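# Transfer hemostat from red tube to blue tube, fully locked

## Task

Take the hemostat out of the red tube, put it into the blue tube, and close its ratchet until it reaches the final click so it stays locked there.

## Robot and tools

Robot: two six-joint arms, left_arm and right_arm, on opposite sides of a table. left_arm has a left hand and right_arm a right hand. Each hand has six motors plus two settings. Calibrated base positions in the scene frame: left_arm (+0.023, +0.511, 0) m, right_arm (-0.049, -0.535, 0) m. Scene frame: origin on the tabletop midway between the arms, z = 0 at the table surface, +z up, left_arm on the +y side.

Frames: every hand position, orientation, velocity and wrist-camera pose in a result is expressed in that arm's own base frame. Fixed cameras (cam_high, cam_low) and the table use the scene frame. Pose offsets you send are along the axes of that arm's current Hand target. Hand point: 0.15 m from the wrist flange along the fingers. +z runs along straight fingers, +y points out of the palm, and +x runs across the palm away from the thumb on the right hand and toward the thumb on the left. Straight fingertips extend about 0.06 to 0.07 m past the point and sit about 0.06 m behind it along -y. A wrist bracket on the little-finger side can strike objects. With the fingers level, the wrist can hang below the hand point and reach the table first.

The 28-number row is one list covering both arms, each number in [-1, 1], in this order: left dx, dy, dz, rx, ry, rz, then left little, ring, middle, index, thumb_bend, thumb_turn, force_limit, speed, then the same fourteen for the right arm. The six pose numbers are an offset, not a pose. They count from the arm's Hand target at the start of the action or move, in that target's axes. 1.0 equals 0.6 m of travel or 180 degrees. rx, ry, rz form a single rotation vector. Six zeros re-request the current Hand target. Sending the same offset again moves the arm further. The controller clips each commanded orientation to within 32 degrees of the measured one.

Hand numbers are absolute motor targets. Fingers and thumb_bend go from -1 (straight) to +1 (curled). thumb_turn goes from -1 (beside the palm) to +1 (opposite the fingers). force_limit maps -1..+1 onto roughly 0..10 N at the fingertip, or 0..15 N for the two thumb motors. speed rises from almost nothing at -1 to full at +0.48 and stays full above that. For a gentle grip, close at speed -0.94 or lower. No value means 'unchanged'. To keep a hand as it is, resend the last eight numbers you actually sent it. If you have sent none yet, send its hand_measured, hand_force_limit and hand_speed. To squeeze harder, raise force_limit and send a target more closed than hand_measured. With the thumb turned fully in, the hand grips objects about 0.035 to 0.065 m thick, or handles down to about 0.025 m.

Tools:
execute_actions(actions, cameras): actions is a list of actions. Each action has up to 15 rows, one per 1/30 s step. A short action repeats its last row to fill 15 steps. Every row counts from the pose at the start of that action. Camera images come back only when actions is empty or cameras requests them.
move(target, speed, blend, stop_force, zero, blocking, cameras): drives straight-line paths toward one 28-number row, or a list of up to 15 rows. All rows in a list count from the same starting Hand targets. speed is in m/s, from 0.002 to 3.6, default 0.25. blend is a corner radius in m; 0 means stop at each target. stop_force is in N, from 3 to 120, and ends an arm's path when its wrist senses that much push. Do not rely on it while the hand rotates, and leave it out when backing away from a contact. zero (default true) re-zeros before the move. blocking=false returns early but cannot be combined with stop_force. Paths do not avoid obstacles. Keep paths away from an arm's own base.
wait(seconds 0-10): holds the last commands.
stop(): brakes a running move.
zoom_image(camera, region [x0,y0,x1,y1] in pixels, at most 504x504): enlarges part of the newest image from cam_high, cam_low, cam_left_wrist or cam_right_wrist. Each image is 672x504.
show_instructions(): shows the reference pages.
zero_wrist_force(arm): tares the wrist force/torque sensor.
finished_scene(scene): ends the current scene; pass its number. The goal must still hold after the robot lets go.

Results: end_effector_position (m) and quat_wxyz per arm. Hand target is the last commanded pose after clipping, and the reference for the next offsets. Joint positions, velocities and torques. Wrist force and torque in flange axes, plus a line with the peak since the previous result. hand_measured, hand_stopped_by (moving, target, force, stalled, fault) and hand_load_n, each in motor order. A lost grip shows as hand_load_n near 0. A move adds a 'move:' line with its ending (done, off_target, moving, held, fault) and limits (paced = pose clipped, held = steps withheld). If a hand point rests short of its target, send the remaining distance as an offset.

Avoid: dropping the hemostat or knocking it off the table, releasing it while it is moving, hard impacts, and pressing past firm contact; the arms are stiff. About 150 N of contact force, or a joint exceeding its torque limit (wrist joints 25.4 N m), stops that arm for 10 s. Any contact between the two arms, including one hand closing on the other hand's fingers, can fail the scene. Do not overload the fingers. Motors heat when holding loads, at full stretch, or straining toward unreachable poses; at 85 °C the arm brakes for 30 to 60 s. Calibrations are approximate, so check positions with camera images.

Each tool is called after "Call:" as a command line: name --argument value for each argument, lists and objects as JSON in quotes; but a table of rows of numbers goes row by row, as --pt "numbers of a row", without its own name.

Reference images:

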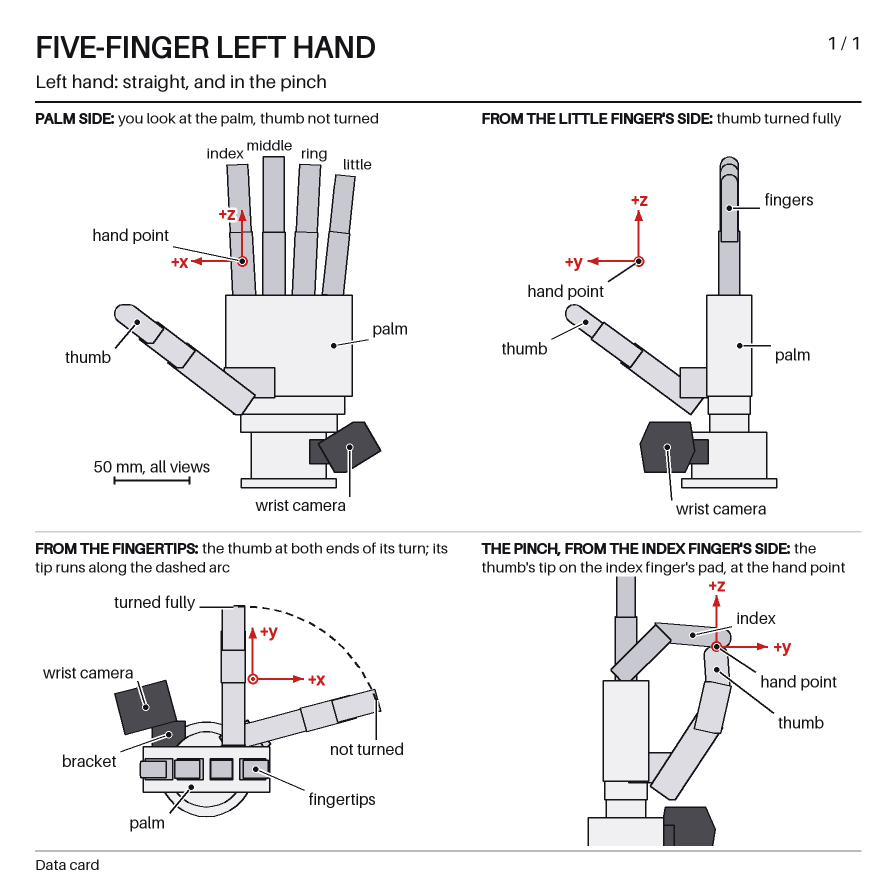

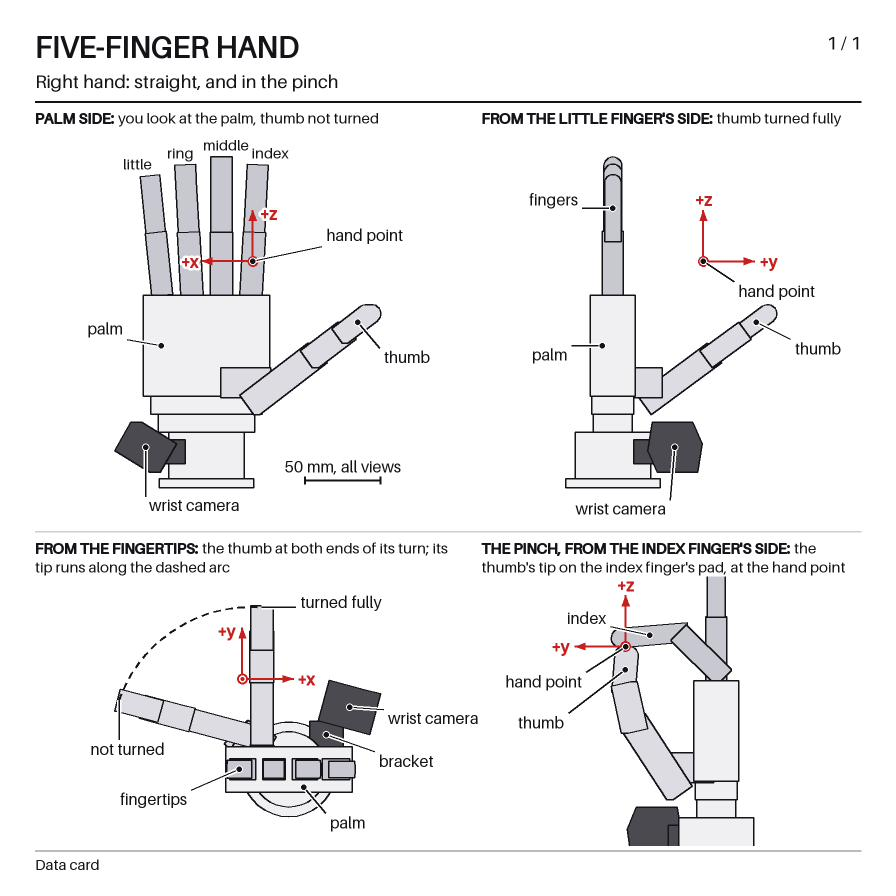

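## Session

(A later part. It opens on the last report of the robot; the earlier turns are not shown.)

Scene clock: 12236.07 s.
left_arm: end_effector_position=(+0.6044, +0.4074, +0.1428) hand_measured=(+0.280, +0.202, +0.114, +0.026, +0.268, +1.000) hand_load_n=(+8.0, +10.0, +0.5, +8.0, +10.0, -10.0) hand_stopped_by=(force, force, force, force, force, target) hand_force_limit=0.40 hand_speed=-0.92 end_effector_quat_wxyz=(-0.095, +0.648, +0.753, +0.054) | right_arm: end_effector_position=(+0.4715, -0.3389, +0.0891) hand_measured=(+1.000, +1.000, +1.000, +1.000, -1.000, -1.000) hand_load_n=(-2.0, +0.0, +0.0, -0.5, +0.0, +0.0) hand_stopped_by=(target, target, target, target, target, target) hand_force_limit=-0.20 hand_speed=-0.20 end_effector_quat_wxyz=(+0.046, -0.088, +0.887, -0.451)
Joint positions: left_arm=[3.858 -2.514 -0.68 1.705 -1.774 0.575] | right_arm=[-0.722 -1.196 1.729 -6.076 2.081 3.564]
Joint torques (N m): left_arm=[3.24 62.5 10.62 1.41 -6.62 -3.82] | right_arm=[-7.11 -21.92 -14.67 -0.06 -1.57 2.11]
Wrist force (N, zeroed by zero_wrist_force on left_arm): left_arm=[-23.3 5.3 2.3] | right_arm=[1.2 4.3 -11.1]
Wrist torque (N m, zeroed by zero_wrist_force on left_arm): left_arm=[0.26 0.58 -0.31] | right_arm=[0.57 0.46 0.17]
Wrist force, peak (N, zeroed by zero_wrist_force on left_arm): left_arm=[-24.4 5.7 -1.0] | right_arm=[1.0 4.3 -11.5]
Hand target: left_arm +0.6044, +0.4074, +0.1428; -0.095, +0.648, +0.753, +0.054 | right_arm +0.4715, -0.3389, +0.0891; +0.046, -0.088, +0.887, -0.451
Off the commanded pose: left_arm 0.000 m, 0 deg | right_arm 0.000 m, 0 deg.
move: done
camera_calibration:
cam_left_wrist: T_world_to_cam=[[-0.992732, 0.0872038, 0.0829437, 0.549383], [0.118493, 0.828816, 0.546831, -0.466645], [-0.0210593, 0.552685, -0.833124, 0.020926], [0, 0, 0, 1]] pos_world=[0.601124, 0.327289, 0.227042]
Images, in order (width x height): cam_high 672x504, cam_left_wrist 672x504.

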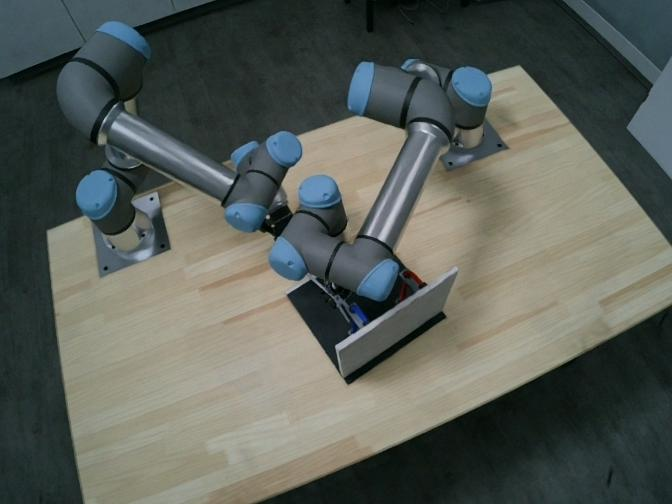

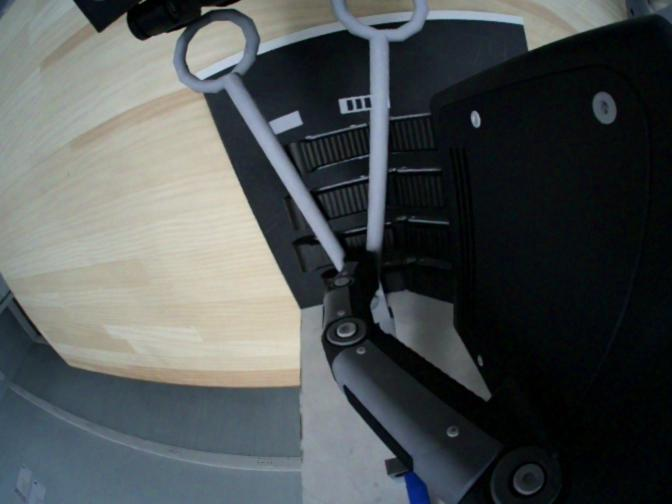

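Call:
move --target '[0,0,0,0,0,0,0.5,0.5,0.55,0.55,0.34,1,0.4,-0.92,0,0.0049,-0.00674,0,0,0,1,1,1,1,-1,-1,-0.2,-0.2]' --speed 0.02 --cameras '[]'

Call:
move --pt "0.00408 0.01003 0.00047 0.0071 -0.00139 -0.03256 0.5 0.5 0.55 0.55 0.34 1 0.4 -0.92 0 0 0 0 0 0 1 1 1 1 -1 -1 -0.2 -0.2" --pt "-0.00305 -0.0104 -0.00023 -0.0071 0.00139 0.03256 0.5 0.5 0.55 0.55 0.34 1 0.4 -0.92 0 0 0 0 0 0 1 1 1 1 -1 -1 -0.2 -0.2" --pt "0 0 0 0 0 0 0.5 0.5 0.55 0.55 0.34 1 0.4 -0.92 0 0 0 0 0 0 1 1 1 1 -1 -1 -0.2 -0.2" --speed 0.04 --cameras '["cam_left_wrist", "cam_high"]'

Call:
zoom_image --camera "cam_high" --region '[320, 280, 370, 335]'

Scene clock: 12256.97 s.
left_arm: end_effector_position=(+0.6044, +0.4074, +0.1428) hand_measured=(+0.280, +0.202, +0.114, +0.026, +0.268, +1.000) hand_load_n=(+5.5, +7.5, +0.0, +7.5, +10.0, -10.5) hand_stopped_by=(force, force, force, force, force, target) hand_force_limit=0.40 hand_speed=-0.92 end_effector_quat_wxyz=(-0.095, +0.648, +0.753, +0.054) | right_arm: end_effector_position=(+0.4705, -0.3338, +0.0891) hand_measured=(+1.000, +1.000, +1.000, +1.000, -1.000, -1.000) hand_load_n=(+0.0, +0.0, +0.0, +0.0, +0.0, -0.5) hand_stopped_by=(target, target, target, target, target, target) hand_force_limit=-0.20 hand_speed=-0.20 end_effector_quat_wxyz=(+0.046, -0.088, +0.887, -0.451)
Joint positions: left_arm=[3.858 -2.514 -0.68 1.705 -1.774 0.575] | right_arm=[-0.714 -1.201 1.738 -6.076 2.087 3.569]
Joint torques (N m): left_arm=[6.33 54.15 31.41 1.23 -6.62 -1.65] | right_arm=[1.95 -38.19 -19.46 -1.72 2.04 1.69]
Wrist force (N, zeroed by zero_wrist_force on left_arm): left_arm=[-25.1 6.7 -8.7] | right_arm=[-0.5 -1.2 2.1]
Wrist torque (N m, zeroed by zero_wrist_force on left_arm): left_arm=[0.39 0.18 -0.36] | right_arm=[-0.19 -0.05 -0.20]
Wrist force, peak (N, zeroed by zero_wrist_force on left_arm): left_arm=[-25.2 7.0 -8.6] | right_arm=[1.2 4.1 -11.6]
Hand target: left_arm +0.6044, +0.4074, +0.1428; -0.095, +0.648, +0.753, +0.054 | right_arm +0.4705, -0.3340, +0.0891; +0.046, -0.088, +0.887, -0.451
Off the commanded pose: left_arm 0.000 m, 0 deg | right_arm 0.000 m, 0 deg.
move: done
No camera images: "cameras" was empty.

Scene clock: 12262.80 s.
left_arm: end_effector_position=(+0.6045, +0.4073, +0.1428) hand_measured=(+0.280, +0.202, +0.114, +0.026, +0.268, +1.000) hand_load_n=(+4.5, +7.5, +0.5, +7.5, +10.5, -11.0) hand_stopped_by=(force, force, force, force, force, target) hand_force_limit=0.40 hand_speed=-0.92 end_effector_quat_wxyz=(-0.095, +0.648, +0.753, +0.054) | right_arm: end_effector_position=(+0.4705, -0.3340, +0.0891) hand_measured=(+1.000, +1.000, +1.000, +1.000, -1.000, -1.000) hand_load_n=(+0.0, +0.0, +0.0, +0.0, +0.0, -0.5) hand_stopped_by=(target, target, target, target, target, target) hand_force_limit=-0.20 hand_speed=-0.20 end_effector_quat_wxyz=(+0.046, -0.088, +0.887, -0.451)
Joint positions: left_arm=[3.858 -2.515 -0.68 1.705 -1.774 0.574] | right_arm=[-0.714 -1.201 1.737 -6.076 2.087 3.569]
Joint torques (N m): left_arm=[15.32 59.59 3.95 1.73 -6.45 1.45] | right_arm=[-11.56 -19.2 -25.8 1.47 -1.15 -1.46]
Wrist force (N, zeroed by zero_wrist_force on left_arm): left_arm=[-21.1 7.2 -8.0] | right_arm=[-0.7 -1.1 2.1]
Wrist torque (N m, zeroed by zero_wrist_force on left_arm): left_arm=[0.37 0.21 -0.23] | right_arm=[-0.17 -0.02 -0.21]
Wrist force, peak (N, zeroed by zero_wrist_force on left_arm): left_arm=[-29.9 7.0 -9.5] | right_arm=[-0.6 -1.2 2.6]
Hand target: left_arm +0.6044, +0.4074, +0.1428; -0.095, +0.648, +0.753, +0.054 | right_arm +0.4705, -0.3340, +0.0891; +0.046, -0.088, +0.887, -0.451
Off the commanded pose: left_arm 0.000 m, 0 deg | right_arm 0.000 m, 0 deg.
move: done
camera_calibration:
cam_left_wrist: T_world_to_cam=[[-0.992732, 0.0871919, 0.0829466, 0.549494], [0.118487, 0.828771, 0.546901, -0.466571], [-0.0210584, 0.552754, -0.833078, 0.0209498], [0, 0, 0, 1]] pos_world=[0.601224, 0.327189, 0.227042]
Images, in order (width x height): cam_high 672x504, cam_left_wrist 672x504.

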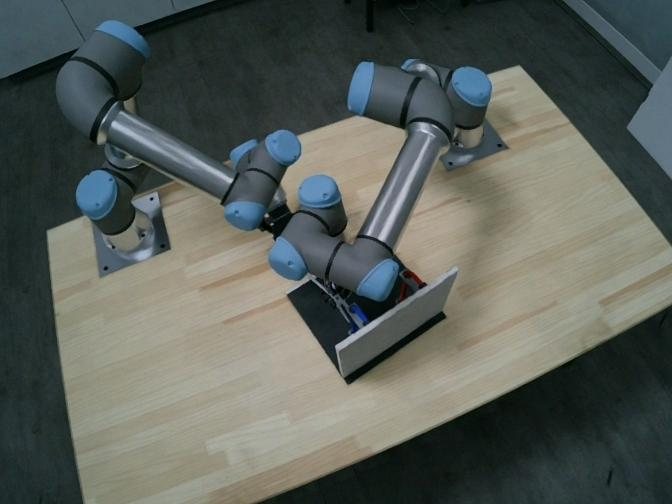

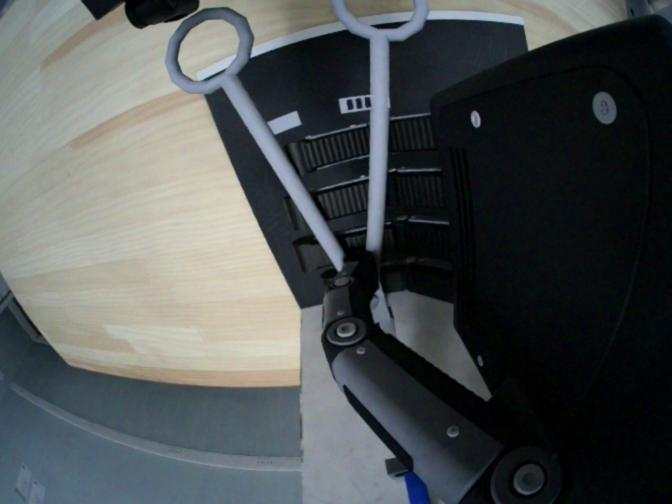

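Scaled by 9.164 from the camera's 672x504 image, which has a finer 960x720 frame.

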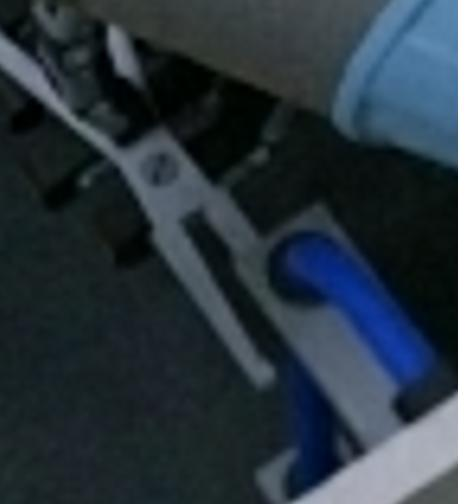

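Call:
move --pt "0.00735 0.00992 0.0012 0.0071 -0.00139 -0.03256 0.5 0.5 0.55 0.55 0.34 1 0.4 -0.92 0 0 0 0 0 0 1 1 1 1 -1 -1 -0.2 -0.2" --pt "0.0002 -0.0105 0.0005 -0.0071 0.00139 0.03256 0.5 0.5 0.55 0.55 0.34 1 0.4 -0.92 0 0 0 0 0 0 1 1 1 1 -1 -1 -0.2 -0.2" --pt "0.00735 0.00992 0.0012 0.0071 -0.00139 -0.03256 0.5 0.5 0.55 0.55 0.34 1 0.4 -0.92 0 0 0 0 0 0 1 1 1 1 -1 -1 -0.2 -0.2" --pt "0.0002 -0.0105 0.0005 -0.0071 0.00139 0.03256 0.5 0.5 0.55 0.55 0.34 1 0.4 -0.92 0 0 0 0 0 0 1 1 1 1 -1 -1 -0.2 -0.2" --pt "0.0033 0 0.0007 0 0 0 0.5 0.5 0.55 0.55 0.34 1 0.4 -0.92 0 0 0 0 0 0 1 1 1 1 -1 -1 -0.2 -0.2" --speed 0.05 --cameras '["cam_left_wrist", "cam_high"]'

Call:
zoom_image --camera "cam_high" --region '[320, 280, 370, 335]'

Scene clock: 12308.83 s.
left_arm: end_effector_position=(+0.6042, +0.4093, +0.1428) hand_measured=(+0.280, +0.202, +0.114, +0.026, +0.268, +1.000) hand_load_n=(+4.5, +9.5, +0.0, +6.0, +12.5, -17.5) hand_stopped_by=(force, force, force, force, force, target) hand_force_limit=0.40 hand_speed=-0.92 end_effector_quat_wxyz=(-0.095, +0.648, +0.753, +0.054) | right_arm: end_effector_position=(+0.4705, -0.3340, +0.0891) hand_measured=(+1.000, +1.000, +1.000, +1.000, -1.000, -1.000) hand_load_n=(+0.0, +0.0, +0.0, +0.0, +0.0, +0.0) hand_stopped_by=(target, target, target, target, target, target) hand_force_limit=-0.20 hand_speed=-0.20 end_effector_quat_wxyz=(+0.046, -0.088, +0.887, -0.451)
Joint positions: left_arm=[3.86 -2.517 -0.675 1.703 -1.774 0.577] | right_arm=[-0.714 -1.201 1.737 -6.076 2.087 3.569]
Joint torques (N m): left_arm=[29.72 58.1 6.67 3.72 -11.07 0.61] | right_arm=[-11.88 -19.24 -25.49 1.98 -1.13 -1.48]
Wrist force (N, zeroed by zero_wrist_force on left_arm): left_arm=[-37.2 8.9 -11.8] | right_arm=[-0.8 -1.2 2.1]
Wrist torque (N m, zeroed by zero_wrist_force on left_arm): left_arm=[0.47 0.17 -0.51] | right_arm=[-0.19 -0.01 -0.22]
Wrist force, peak (N, zeroed by zero_wrist_force on left_arm): left_arm=[-47.2 9.9 -13.3] | right_arm=[-0.5 -1.3 2.4]
Hand target: left_arm +0.6041, +0.4094, +0.1428; -0.095, +0.648, +0.753, +0.054 | right_arm +0.4705, -0.3340, +0.0891; +0.046, -0.088, +0.887, -0.451
Off the commanded pose: left_arm 0.000 m, 0 deg | right_arm 0.000 m, 0 deg.
move: done
camera_calibration:
cam_left_wrist: T_world_to_cam=[[-0.992723, 0.0873344, 0.0829112, 0.548978], [0.118584, 0.828801, 0.546834, -0.468246], [-0.0209595, 0.552686, -0.833126, 0.0198112], [0, 0, 0, 1]] pos_world=[0.600925, 0.329189, 0.227042]
Images, in order (width x height): cam_high 672x504, cam_left_wrist 672x504.

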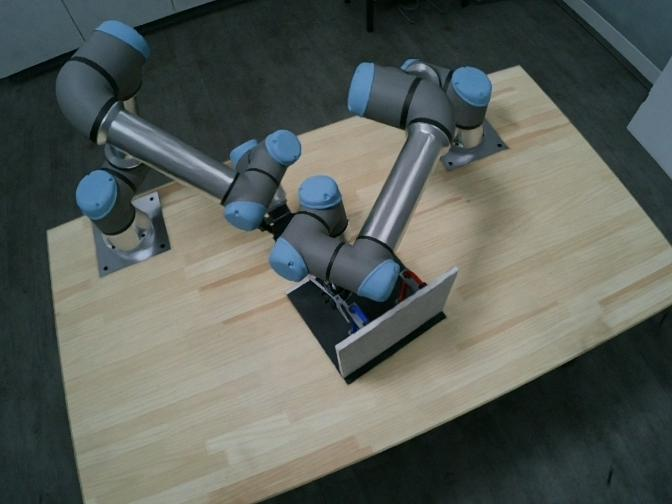

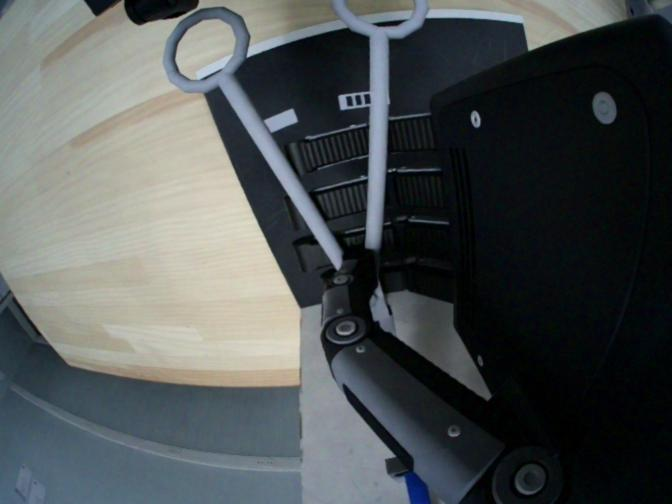

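Scaled by 9.164 from the camera's 672x504 image, which has a finer 960x720 frame.

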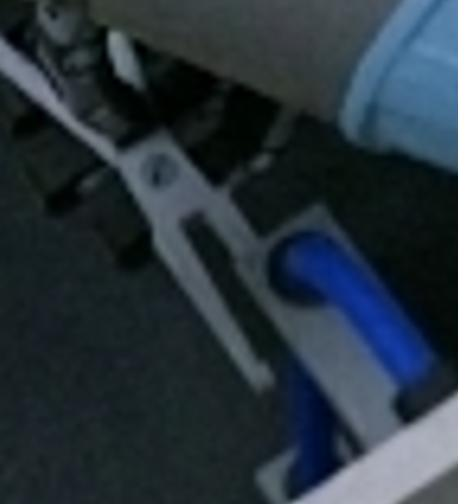

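Call:
execute_actions --actions '[]' --cameras '["cam_low", "cam_right_wrist"]'

Call:
zoom_image --camera "cam_low" --region '[240, 180, 340, 255]'

Scene clock: 12339.87 s.
left_arm: end_effector_position=(+0.6041, +0.4094, +0.1428) hand_measured=(+0.280, +0.202, +0.114, +0.026, +0.268, +1.000) hand_load_n=(+4.5, +9.0, +0.0, +6.0, +12.5, -17.5) hand_stopped_by=(force, force, force, force, force, target) hand_force_limit=0.40 hand_speed=-0.92 end_effector_quat_wxyz=(-0.095, +0.648, +0.753, +0.054) | right_arm: end_effector_position=(+0.4705, -0.3340, +0.0891) hand_measured=(+1.000, +1.000, +1.000, +1.000, -1.000, -1.000) hand_load_n=(+0.0, +0.0, +0.0, +0.0, +0.0, +0.0) hand_stopped_by=(target, target, target, target, target, target) hand_force_limit=-0.20 hand_speed=-0.20 end_effector_quat_wxyz=(+0.046, -0.088, +0.887, -0.451)
Joint positions: left_arm=[3.86 -2.517 -0.675 1.703 -1.774 0.577] | right_arm=[-0.714 -1.201 1.737 -6.076 2.087 3.569]
Joint velocities: within noise
Joint torques (N m): left_arm=[39.52 58.87 7.88 2.9 -8.95 -0.46] | right_arm=[-10.21 -19.28 -25.72 2.07 -0.92 -1.44]
Motor temperatures (°C): left_arm=[24 38 28 33 30 32] | right_arm=[24 28 28 31 33 29]
Wrist force (N, zeroed by zero_wrist_force on left_arm): left_arm=[-39.0 9.7 -12.3] | right_arm=[-0.6 -1.3 2.0]
Wrist torque (N m, zeroed by zero_wrist_force on left_arm): left_arm=[0.53 0.22 -0.54] | right_arm=[-0.20 -0.03 -0.21]
Wrist force, peak (N, zeroed by zero_wrist_force on left_arm): left_arm=[-39.3 9.7 -12.3] | right_arm=[-0.8 -1.2 2.4]
Hand target: left_arm +0.6041, +0.4094, +0.1428; -0.095, +0.648, +0.753, +0.054 | right_arm +0.4705, -0.3340, +0.0891; +0.046, -0.088, +0.887, -0.451
Off the commanded pose: left_arm 0.000 m, 0 deg | right_arm 0.000 m, 0 deg.
camera_calibration:
cam_right_wrist: T_world_to_cam=[[-0.384839, 0.505626, -0.772167, 0.413598], [0.75804, 0.650431, 0.0481126, -0.129445], [0.526568, -0.566818, -0.633596, -0.270615], [0, 0, 0, 1]] pos_world=[0.39979, -0.27832, 0.154134]
Images, in order (width x height): cam_low 672x504, cam_right_wrist 672x504.

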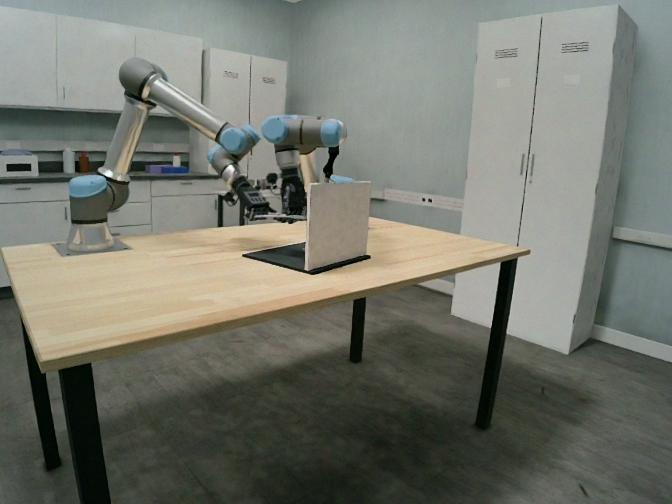

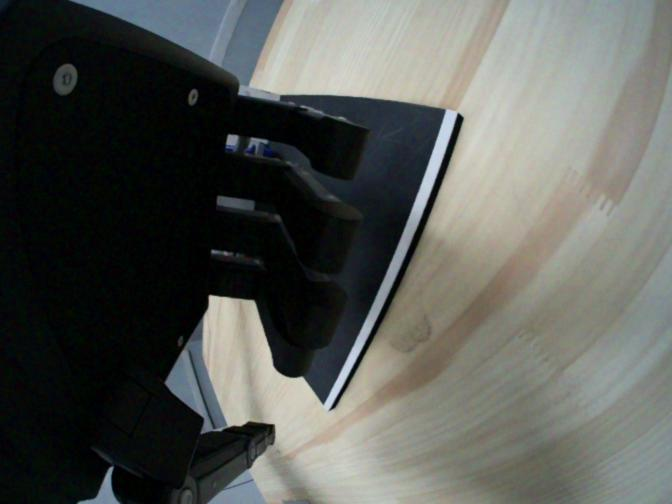

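Scaled by 5.040 from the camera's 672x504 image, which has a finer 960x720 frame.

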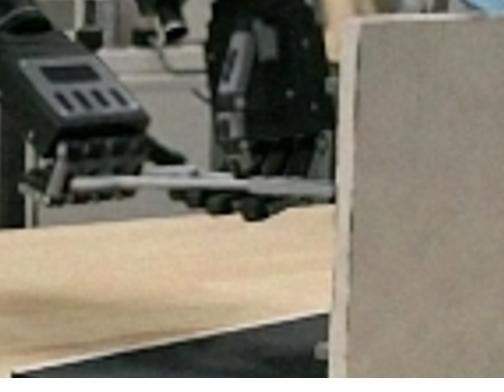

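Call:
execute_actions --actions '[]' --cameras '["cam_left_wrist"]'

Call:
zoom_image --camera "cam_left_wrist" --region '[140, 0, 460, 150]'

Scene clock: 12448.50 s.
left_arm: end_effector_position=(+0.6041, +0.4094, +0.1428) hand_measured=(+0.280, +0.202, +0.114, +0.026, +0.268, +1.000) hand_load_n=(+4.5, +9.0, +0.5, +5.5, +13.0, -17.5) hand_stopped_by=(force, force, force, force, force, target) hand_force_limit=0.40 hand_speed=-0.92 end_effector_quat_wxyz=(-0.095, +0.648, +0.753, +0.054) | right_arm: end_effector_position=(+0.4705, -0.3340, +0.0891) hand_measured=(+1.000, +1.000, +1.000, +1.000, -1.000, -1.000) hand_load_n=(+0.0, +0.0, +0.0, +0.0, +0.0, +0.0) hand_stopped_by=(target, target, target, target, target, target) hand_force_limit=-0.20 hand_speed=-0.20 end_effector_quat_wxyz=(+0.046, -0.088, +0.887, -0.451)
Joint positions: left_arm=[3.86 -2.517 -0.675 1.703 -1.774 0.577] | right_arm=[-0.714 -1.201 1.737 -6.076 2.087 3.569]
Joint velocities: within noise
Joint torques (N m): left_arm=[39.52 58.79 9.25 1.98 -8.99 -1.17] | right_arm=[-10.22 -20.96 -26.43 2.28 -0.98 -1.3]
Motor temperatures (°C): left_arm=[24 38 28 33 30 32] | right_arm=[24 27 28 31 33 29]
Wrist force (N, zeroed by zero_wrist_force on left_arm): left_arm=[-39.0 9.4 -12.2] | right_arm=[-0.5 -1.3 2.2]
Wrist torque (N m, zeroed by zero_wrist_force on left_arm): left_arm=[0.49 0.22 -0.54] | right_arm=[-0.22 -0.05 -0.21]
Wrist force, peak (N, zeroed by zero_wrist_force on left_arm): left_arm=[-39.3 9.6 -11.9] | right_arm=[-0.6 -1.4 2.3]
Hand target: left_arm +0.6041, +0.4094, +0.1428; -0.095, +0.648, +0.753, +0.054 | right_arm +0.4705, -0.3340, +0.0891; +0.046, -0.088, +0.887, -0.451
Off the commanded pose: left_arm 0.000 m, 0 deg | right_arm 0.000 m, 0 deg.
camera_calibration:
cam_left_wrist: T_world_to_cam=[[-0.992732, 0.0872038, 0.0829437, 0.54891], [0.118493, 0.828816, 0.546831, -0.468267], [-0.0210593, 0.552685, -0.833124, 0.0198143], [0, 0, 0, 1]] pos_world=[0.600824, 0.329289, 0.227042]
Images, in order (width x height): cam_left_wrist 672x504.

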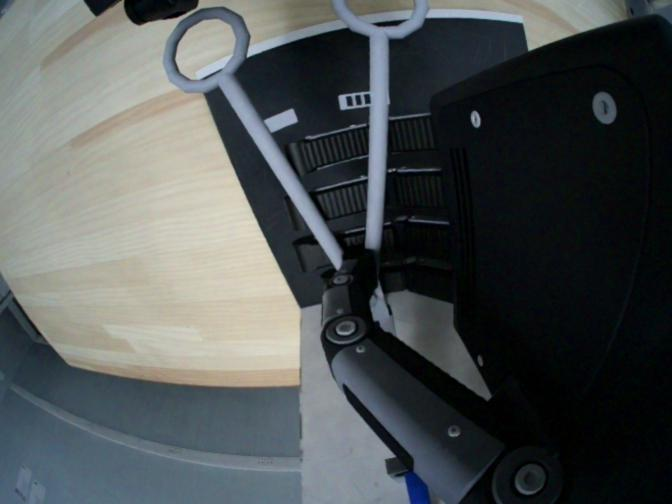

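Scaled by 1.575 from the camera's 672x504 image, which has a finer 960x720 frame.

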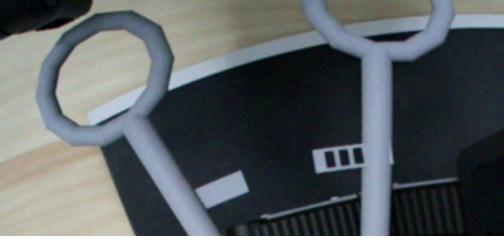

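Call:
move --target '[0,-0.0025,0,0,0,0,0.5,0.5,0.55,0.55,0.34,1,0.4,-0.92,0,0,0,0,0,0,1,1,1,1,-1,-1,-0.2,-0.2]' --speed 0.01 --cameras '["cam_left_wrist","cam_high"]'

Call:
zoom_image --camera "cam_high" --region '[320, 280, 370, 335]'

Scene clock: 12473.03 s.
left_arm: end_effector_position=(+0.6026, +0.4091, +0.1429) hand_measured=(+0.280, +0.202, +0.114, +0.026, +0.268, +1.000) hand_load_n=(+5.0, +8.5, +0.0, +4.5, +15.5, -17.5) hand_stopped_by=(force, force, force, force, force, target) hand_force_limit=0.40 hand_speed=-0.92 end_effector_quat_wxyz=(-0.095, +0.648, +0.753, +0.054) | right_arm: end_effector_position=(+0.4705, -0.3340, +0.0891) hand_measured=(+1.000, +1.000, +1.000, +1.000, -1.000, -1.000) hand_load_n=(+0.0, +0.0, +0.0, +0.0, +0.0, +0.0) hand_stopped_by=(target, target, target, target, target, target) hand_force_limit=-0.20 hand_speed=-0.20 end_effector_quat_wxyz=(+0.046, -0.088, +0.887, -0.451)
Joint positions: left_arm=[3.862 -2.512 -0.685 1.708 -1.774 0.579] | right_arm=[-0.714 -1.201 1.737 -6.076 2.087 3.569]
Joint torques (N m): left_arm=[39.5 50.69 16.69 2.62 -9.04 -0.1] | right_arm=[-11.28 -19.33 -26.3 2.03 -0.97 -1.64]
Wrist force (N, zeroed by zero_wrist_force on left_arm): left_arm=[-40.6 12.9 -12.6] | right_arm=[-0.8 -1.2 2.0]
Wrist torque (N m, zeroed by zero_wrist_force on left_arm): left_arm=[0.55 0.23 -0.37] | right_arm=[-0.18 0.00 -0.22]
Wrist force, peak (N, zeroed by zero_wrist_force on left_arm): left_arm=[-40.8 12.7 -12.8] | right_arm=[-0.9 -1.2 2.3]
Hand target: left_arm +0.6026, +0.4091, +0.1429; -0.095, +0.648, +0.753, +0.054 | right_arm +0.4705, -0.3340, +0.0891; +0.046, -0.088, +0.887, -0.451
Off the commanded pose: left_arm 0.000 m, 0 deg | right_arm 0.000 m, 0 deg.
move: done
camera_calibration:
cam_left_wrist: T_world_to_cam=[[-0.992732, 0.0871972, 0.0829394, 0.547443], [0.118485, 0.828816, 0.546832, -0.467891], [-0.0210593, 0.552685, -0.833124, 0.0200318], [0, 0, 0, 1]] pos_world=[0.599324, 0.328989, 0.227142]
Images, in order (width x height): cam_high 672x504, cam_left_wrist 672x504.

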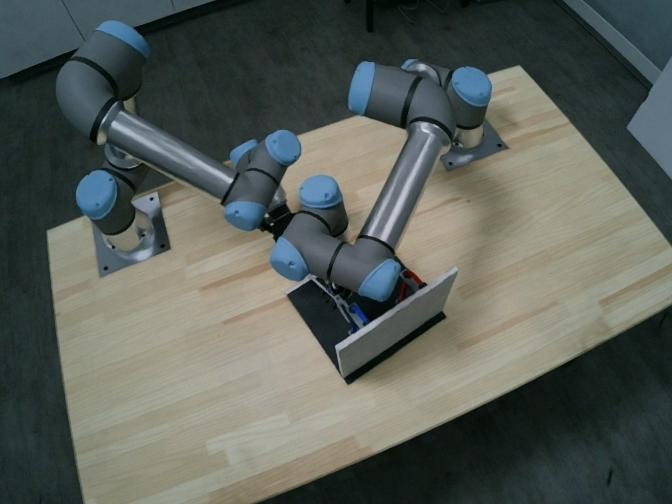

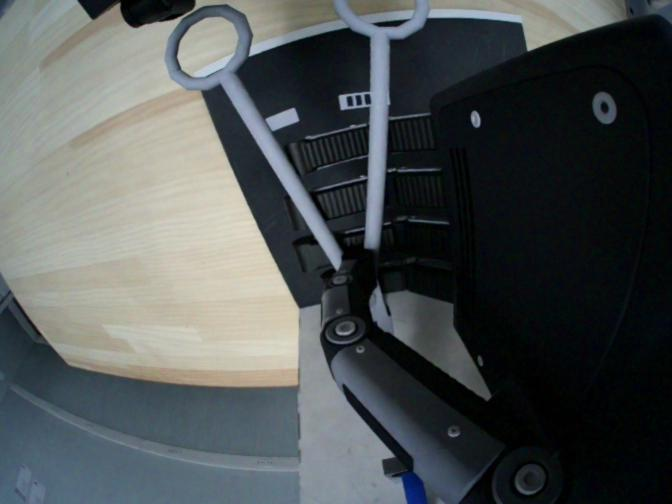

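Scaled by 9.164 from the camera's 672x504 image, which has a finer 960x720 frame.

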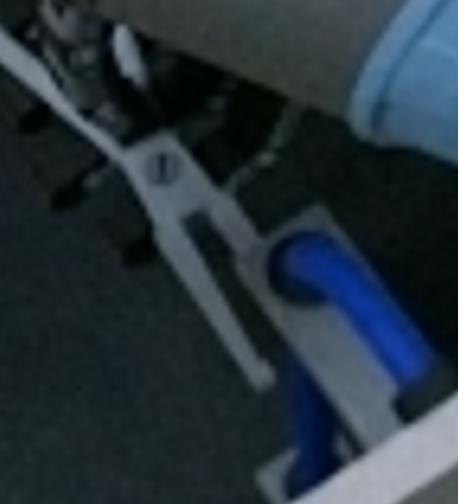

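Call:
move --pt "0 0 0 0 0 0 0.5 0.5 0.55 0.55 0.34 1 0.4 -0.92 -0.0112 -0.0655 -0.2238 0 0 0 1 1 1 1 -1 -1 -0.2 -0.2" --pt "0 0 0 0 0 0 0.5 0.5 0.55 0.55 0.34 1 0.4 -0.92 0.2995 -0.3148 -0.1657 -0.0003 -0.1055 -0.0769 1 1 1 1 -1 -1 -0.2 -0.2" --pt "0 0 0 0 0 0 0.5 0.5 0.55 0.55 0.34 1 0.4 -0.92 0.2672 -0.3833 0.0557 -0.0006 -0.211 -0.1538 1 1 1 1 -1 -1 -0.2 -0.2" --speed 0.15 --blend 0.03 --cameras '["cam_right_wrist","cam_high"]'

Scene clock: 12533.03 s.
left_arm: end_effector_position=(+0.6026, +0.4091, +0.1429) hand_measured=(+0.280, +0.202, +0.114, +0.026, +0.268, +1.000) hand_load_n=(+5.0, +8.5, +0.0, +4.5, +15.0, -17.5) hand_stopped_by=(force, force, force, force, force, target) hand_force_limit=0.40 hand_speed=-0.92 end_effector_quat_wxyz=(-0.095, +0.648, +0.753, +0.054) | right_arm: end_effector_position=(+0.3451, -0.5249, +0.2551) hand_measured=(+1.000, +1.000, +1.000, +1.000, -1.000, -1.000) hand_load_n=(+0.0, +0.0, +0.0, +0.0, -0.5, -0.5) hand_stopped_by=(target, target, target, target, target, target) hand_force_limit=-0.20 hand_speed=-0.20 end_effector_quat_wxyz=(+0.222, -0.434, +0.778, -0.395)
Joint positions: left_arm=[3.862 -2.512 -0.685 1.708 -1.774 0.579] | right_arm=[-1.458 -1.165 1.261 -5.51 0.881 2.498]
Joint torques (N m): left_arm=[18.25 44.17 32.22 -0.52 -11.17 -5.06] | right_arm=[12.09 -24.97 -27.56 -0.08 -0.38 0.4]
Wrist force (N, zeroed by zero_wrist_force on left_arm): left_arm=[-41.4 12.5 -12.6] | right_arm=[-0.7 -1.0 2.1]
Wrist torque (N m, zeroed by zero_wrist_force on left_arm): left_arm=[0.54 0.23 -0.41] | right_arm=[-0.15 -0.02 -0.21]
Wrist force, peak (N, zeroed by zero_wrist_force on left_arm): left_arm=[-41.6 12.8 -12.6] | right_arm=[-0.6 -0.6 3.6]
Hand target: left_arm +0.6026, +0.4091, +0.1429; -0.095, +0.648, +0.753, +0.054 | right_arm +0.3452, -0.5249, +0.2551; +0.222, -0.435, +0.778, -0.395
Off the commanded pose: left_arm 0.000 m, 0 deg | right_arm 0.000 m, 0 deg.
move: done
camera_calibration:
cam_right_wrist: T_world_to_cam=[[-0.632633, 0.0638278, -0.771817, 0.443531], [0.0416008, 0.99796, 0.0484306, 0.511394], [0.773334, -0.00146941, -0.633997, 0.0040617], [0, 0, 0, 1]] pos_world=[0.256177, -0.538654, 0.320133]
Images, in order (width x height): cam_high 672x504, cam_right_wrist 672x504.

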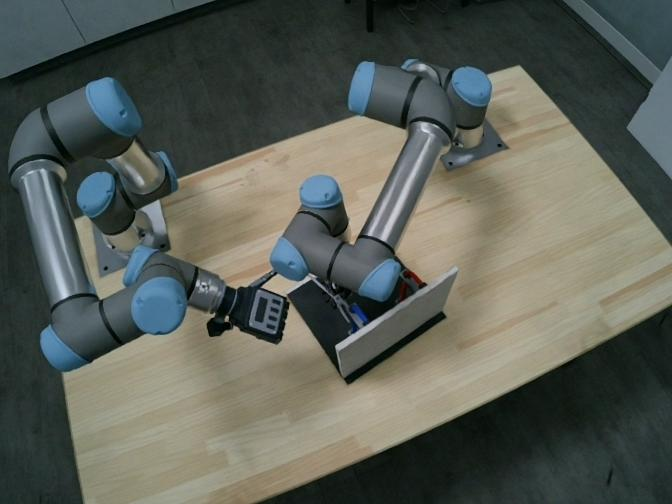

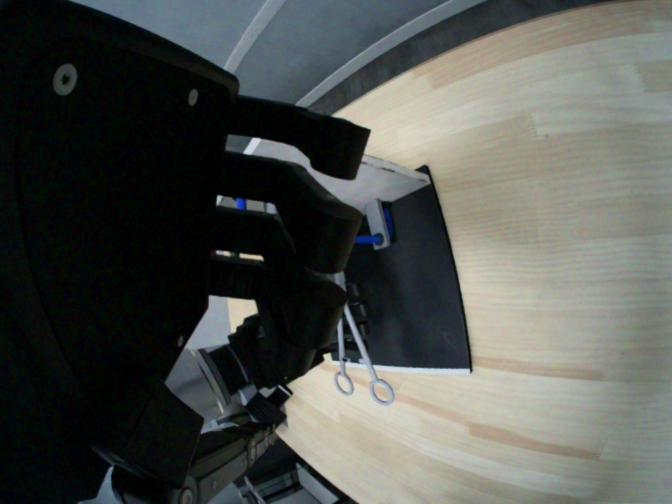

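Call:
move --target '[0,0,0,0,0,0,0.5,0.5,0.55,0.55,0.34,1,0.4,-0.92,0,0,0,0.1002,-0.0247,0.0413,1,1,1,1,-1,-1,-0.2,-0.2]' --speed 0.15 --cameras '["cam_right_wrist"]'

Call:
zoom_image --camera "cam_right_wrist" --region '[340, 170, 460, 260]'

Scene clock: 12557.47 s.
left_arm: end_effector_position=(+0.6026, +0.4091, +0.1429) hand_measured=(+0.280, +0.202, +0.114, +0.026, +0.268, +1.000) hand_load_n=(+4.5, +8.5, +0.5, +4.5, +15.0, -17.5) hand_stopped_by=(force, force, force, force, force, target) hand_force_limit=0.40 hand_speed=-0.92 end_effector_quat_wxyz=(-0.095, +0.648, +0.753, +0.054) | right_arm: end_effector_position=(+0.3451, -0.5249, +0.2552) hand_measured=(+1.000, +1.000, +1.000, +1.000, -1.000, -1.000) hand_load_n=(+0.0, +0.0, +0.0, +0.0, +0.0, +0.0) hand_stopped_by=(target, target, target, target, target, target) hand_force_limit=-0.20 hand_speed=-0.20 end_effector_quat_wxyz=(+0.342, -0.358, +0.724, -0.480)
Joint positions: left_arm=[3.862 -2.512 -0.685 1.708 -1.774 0.579] | right_arm=[-1.576 -1.255 1.515 -5.943 0.571 2.778]
Joint torques (N m): left_arm=[18.47 44.21 31.82 -0.4 -11.25 -4.96] | right_arm=[12.22 -19.43 -23.74 -1.04 -1.1 -0.16]
Wrist force (N, zeroed by zero_wrist_force on left_arm): left_arm=[-41.2 12.9 -12.5] | right_arm=[-0.6 -1.1 2.5]
Wrist torque (N m, zeroed by zero_wrist_force on left_arm): left_arm=[0.57 0.20 -0.40] | right_arm=[-0.18 -0.11 -0.14]
Wrist force, peak (N, zeroed by zero_wrist_force on left_arm): left_arm=[-41.6 12.5 -12.7] | right_arm=[-0.8 -1.1 2.7]
Hand target: left_arm +0.6026, +0.4091, +0.1429; -0.095, +0.648, +0.753, +0.054 | right_arm +0.3452, -0.5249, +0.2551; +0.342, -0.358, +0.724, -0.480
Off the commanded pose: left_arm 0.000 m, 0 deg | right_arm 0.000 m, 0 deg.
move: done
camera_calibration:
cam_right_wrist: T_world_to_cam=[[-0.331581, 0.0387869, -0.942629, 0.370182], [0.0428989, 0.998741, 0.0260055, 0.517176], [0.942451, -0.0318148, -0.332828, -0.146977], [0, 0, 0, 1]] pos_world=[0.239078, -0.535559, 0.286577]
Images, in order (width x height): cam_right_wrist 672x504.

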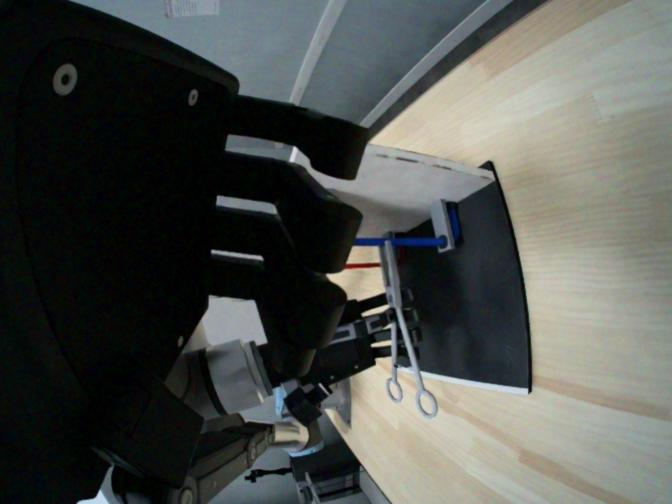

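Scaled by 4.200 from the camera's 672x504 image, which has a finer 960x720 frame.

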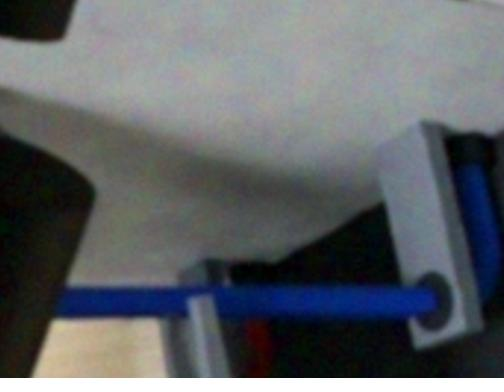

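Call:
move --pt "0.0057 0.01237 0.0009 0.0071 -0.00139 -0.03256 0.5 0.5 0.55 0.55 0.34 1 0.4 -0.92 0 0 0 0 0 0 1 1 1 1 -1 -1 -0.2 -0.2" --pt "-0.0015 -0.008 0.0002 -0.0071 0.00139 0.03256 0.5 0.5 0.55 0.55 0.34 1 0.4 -0.92 0 0 0 0 0 0 1 1 1 1 -1 -1 -0.2 -0.2" --pt "0.0057 0.01237 0.0009 0.0071 -0.00139 -0.03256 0.5 0.5 0.55 0.55 0.34 1 0.4 -0.92 0 0 0 0 0 0 1 1 1 1 -1 -1 -0.2 -0.2" --pt "-0.0015 -0.008 0.0002 -0.0071 0.00139 0.03256 0.5 0.5 0.55 0.55 0.34 1 0.4 -0.92 0 0 0 0 0 0 1 1 1 1 -1 -1 -0.2 -0.2" --pt "0.0017 0.0024 0.0003 0 0 0 0.5 0.5 0.55 0.55 0.34 1 0.4 -0.92 0 0 0 0 0 0 1 1 1 1 -1 -1 -0.2 -0.2" --speed 0.05 --cameras '["cam_right_wrist", "cam_high"]'

Call:
zoom_image --camera "cam_right_wrist" --region '[340, 190, 460, 280]'

Call:
zoom_image --camera "cam_high" --region '[320, 280, 370, 335]'

Scene clock: 12628.87 s.
left_arm: end_effector_position=(+0.6043, +0.4099, +0.1428) hand_measured=(+0.280, +0.202, +0.114, +0.026, +0.268, +1.000) hand_load_n=(+4.0, +10.0, +0.0, +5.5, +13.0, -17.5) hand_stopped_by=(force, force, force, force, force, target) hand_force_limit=0.40 hand_speed=-0.92 end_effector_quat_wxyz=(-0.094, +0.648, +0.754, +0.054) | right_arm: end_effector_position=(+0.3452, -0.5249, +0.2551) hand_measured=(+1.000, +1.000, +1.000, +1.000, -1.000, -1.000) hand_load_n=(+0.0, +0.0, +0.0, +0.0, +0.0, +0.0) hand_stopped_by=(target, target, target, target, target, target) hand_force_limit=-0.20 hand_speed=-0.20 end_effector_quat_wxyz=(+0.342, -0.358, +0.724, -0.480)
Joint positions: left_arm=[3.862 -2.518 -0.672 1.702 -1.772 0.579] | right_arm=[-1.576 -1.255 1.515 -5.943 0.571 2.779]
Joint torques (N m): left_arm=[31.49 58.6 5.86 4.14 -11.57 0.48] | right_arm=[12.75 -22.75 -27.39 2.35 -1.61 -1.86]
Wrist force (N, zeroed by zero_wrist_force on left_arm): left_arm=[-41.5 9.7 -13.1] | right_arm=[-0.8 -1.1 2.6]
Wrist torque (N m, zeroed by zero_wrist_force on left_arm): left_arm=[0.53 0.27 -0.62] | right_arm=[-0.19 -0.08 -0.15]
Wrist force, peak (N, zeroed by zero_wrist_force on left_arm): left_arm=[-52.3 10.7 -14.2] | right_arm=[-0.8 -1.2 2.7]
Hand target: left_arm +0.6039, +0.4104, +0.1428; -0.095, +0.648, +0.753, +0.054 | right_arm +0.3452, -0.5249, +0.2551; +0.342, -0.358, +0.724, -0.480
Off the commanded pose: left_arm 0.001 m, 0 deg | right_arm 0.000 m, 0 deg.
move: done
camera_calibration:
cam_right_wrist: T_world_to_cam=[[-0.33138, 0.0387744, -0.9427, 0.370088], [0.0426997, 0.998748, 0.0260698, 0.517206], [0.942531, -0.031614, -0.332621, -0.147076], [0, 0, 0, 1]] pos_world=[0.239179, -0.535558, 0.286478]
Images, in order (width x height): cam_high 672x504, cam_right_wrist 672x504.

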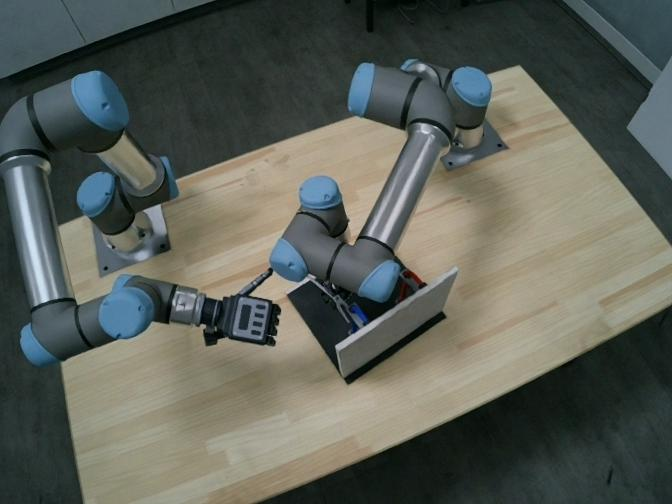

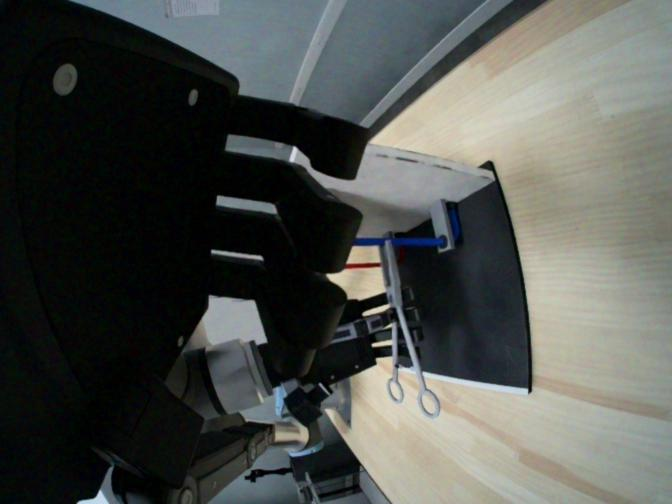

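Scaled by 4.200 from the camera's 672x504 image, which has a finer 960x720 frame.

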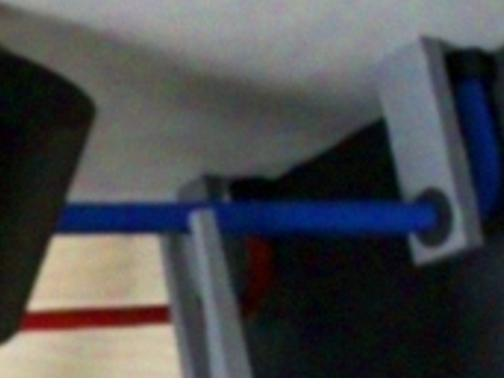

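Scaled by 9.164 from the camera's 672x504 image, which has a finer 960x720 frame.

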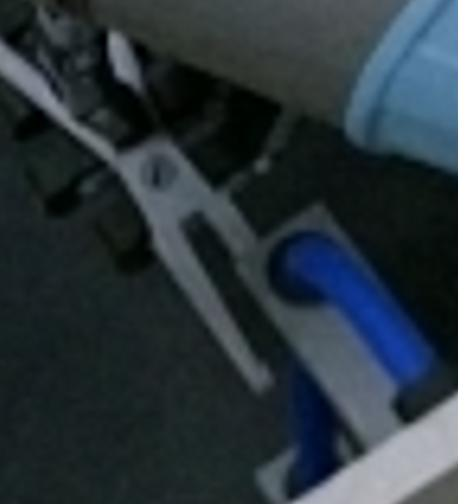

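Call:
zoom_image --camera "cam_right_wrist" --region '[370, 225, 410, 265]'

Scaled by 12.600 from the camera's 672x504 image, which has a finer 960x720 frame.

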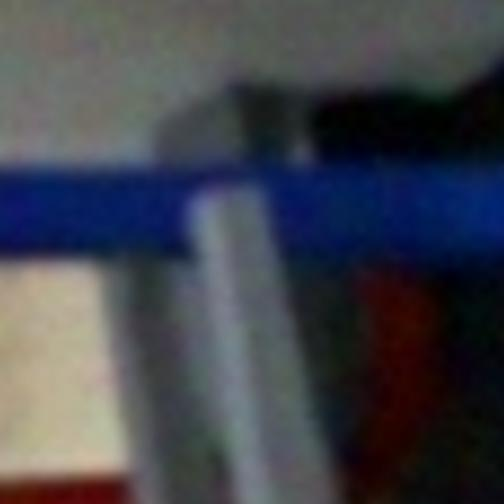

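Call:
execute_actions --actions '[]' --cameras '["cam_left_wrist"]'

Call:
zoom_image --camera "cam_left_wrist" --region '[140, 0, 460, 240]'

Call:
zoom_image --camera "cam_right_wrist" --region '[340, 220, 460, 430]'

Scene clock: 12676.53 s.
left_arm: end_effector_position=(+0.6042, +0.4100, +0.1428) hand_measured=(+0.280, +0.202, +0.114, +0.026, +0.268, +1.000) hand_load_n=(+4.5, +10.0, +0.0, +5.0, +13.0, -17.5) hand_stopped_by=(force, force, force, force, force, target) hand_force_limit=0.40 hand_speed=-0.92 end_effector_quat_wxyz=(-0.094, +0.648, +0.754, +0.054) | right_arm: end_effector_position=(+0.3452, -0.5249, +0.2551) hand_measured=(+1.000, +1.000, +1.000, +1.000, -1.000, -1.000) hand_load_n=(+0.0, +0.0, +0.0, +0.0, +0.0, +0.0) hand_stopped_by=(target, target, target, target, target, target) hand_force_limit=-0.20 hand_speed=-0.20 end_effector_quat_wxyz=(+0.342, -0.358, +0.724, -0.480)
Joint positions: left_arm=[3.862 -2.518 -0.673 1.702 -1.772 0.579] | right_arm=[-1.576 -1.255 1.515 -5.943 0.571 2.779]
Joint velocities: within noise
Joint torques (N m): left_arm=[41.7 58.81 8.08 3.34 -11.62 -0.55] | right_arm=[12.08 -22.71 -29.15 2.09 -1.26 -1.7]
Motor temperatures (°C): left_arm=[24 38 28 33 31 32] | right_arm=[24 27 28 31 33 29]
Wrist force (N, zeroed by zero_wrist_force on left_arm): left_arm=[-42.8 10.2 -13.3] | right_arm=[-0.6 -1.3 2.7]
Wrist torque (N m, zeroed by zero_wrist_force on left_arm): left_arm=[0.58 0.26 -0.63] | right_arm=[-0.22 -0.11 -0.14]
Wrist force, peak (N, zeroed by zero_wrist_force on left_arm): left_arm=[-43.0 10.2 -13.3] | right_arm=[-0.6 -1.3 2.7]
Hand target: left_arm +0.6039, +0.4104, +0.1428; -0.095, +0.648, +0.753, +0.054 | right_arm +0.3452, -0.5249, +0.2551; +0.342, -0.358, +0.724, -0.480
Off the commanded pose: left_arm 0.001 m, 0 deg | right_arm 0.000 m, 0 deg.
camera_calibration:
cam_left_wrist: T_world_to_cam=[[-0.992842, 0.0874563, 0.0813388, 0.549186], [0.117789, 0.829659, 0.545704, -0.468499], [-0.0197582, 0.551378, -0.834021, 0.0193565], [0, 0, 0, 1]] pos_world=[0.600822, 0.329992, 0.227135]
Images, in order (width x height): cam_left_wrist 672x504.

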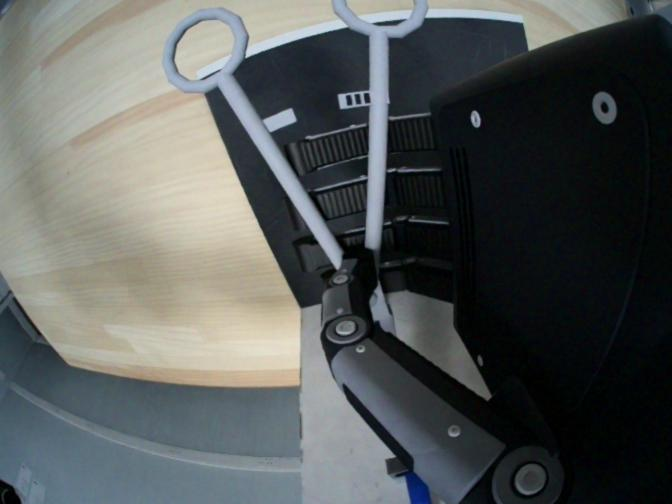

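Scaled by 1.575 from the camera's 672x504 image, which has a finer 960x720 frame.

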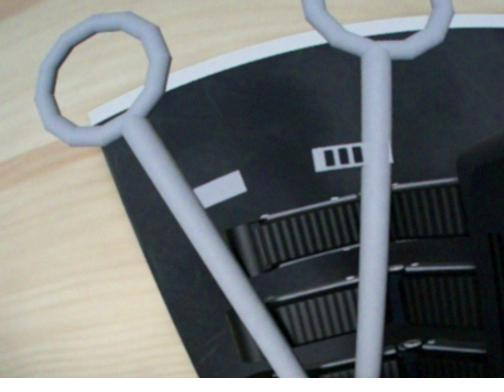

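This scene's latest camera images include none from cam_right_wrist. They are from: cam_left_wrist. cam_right_wrist's image comes with the result of a call that names it in "cameras".


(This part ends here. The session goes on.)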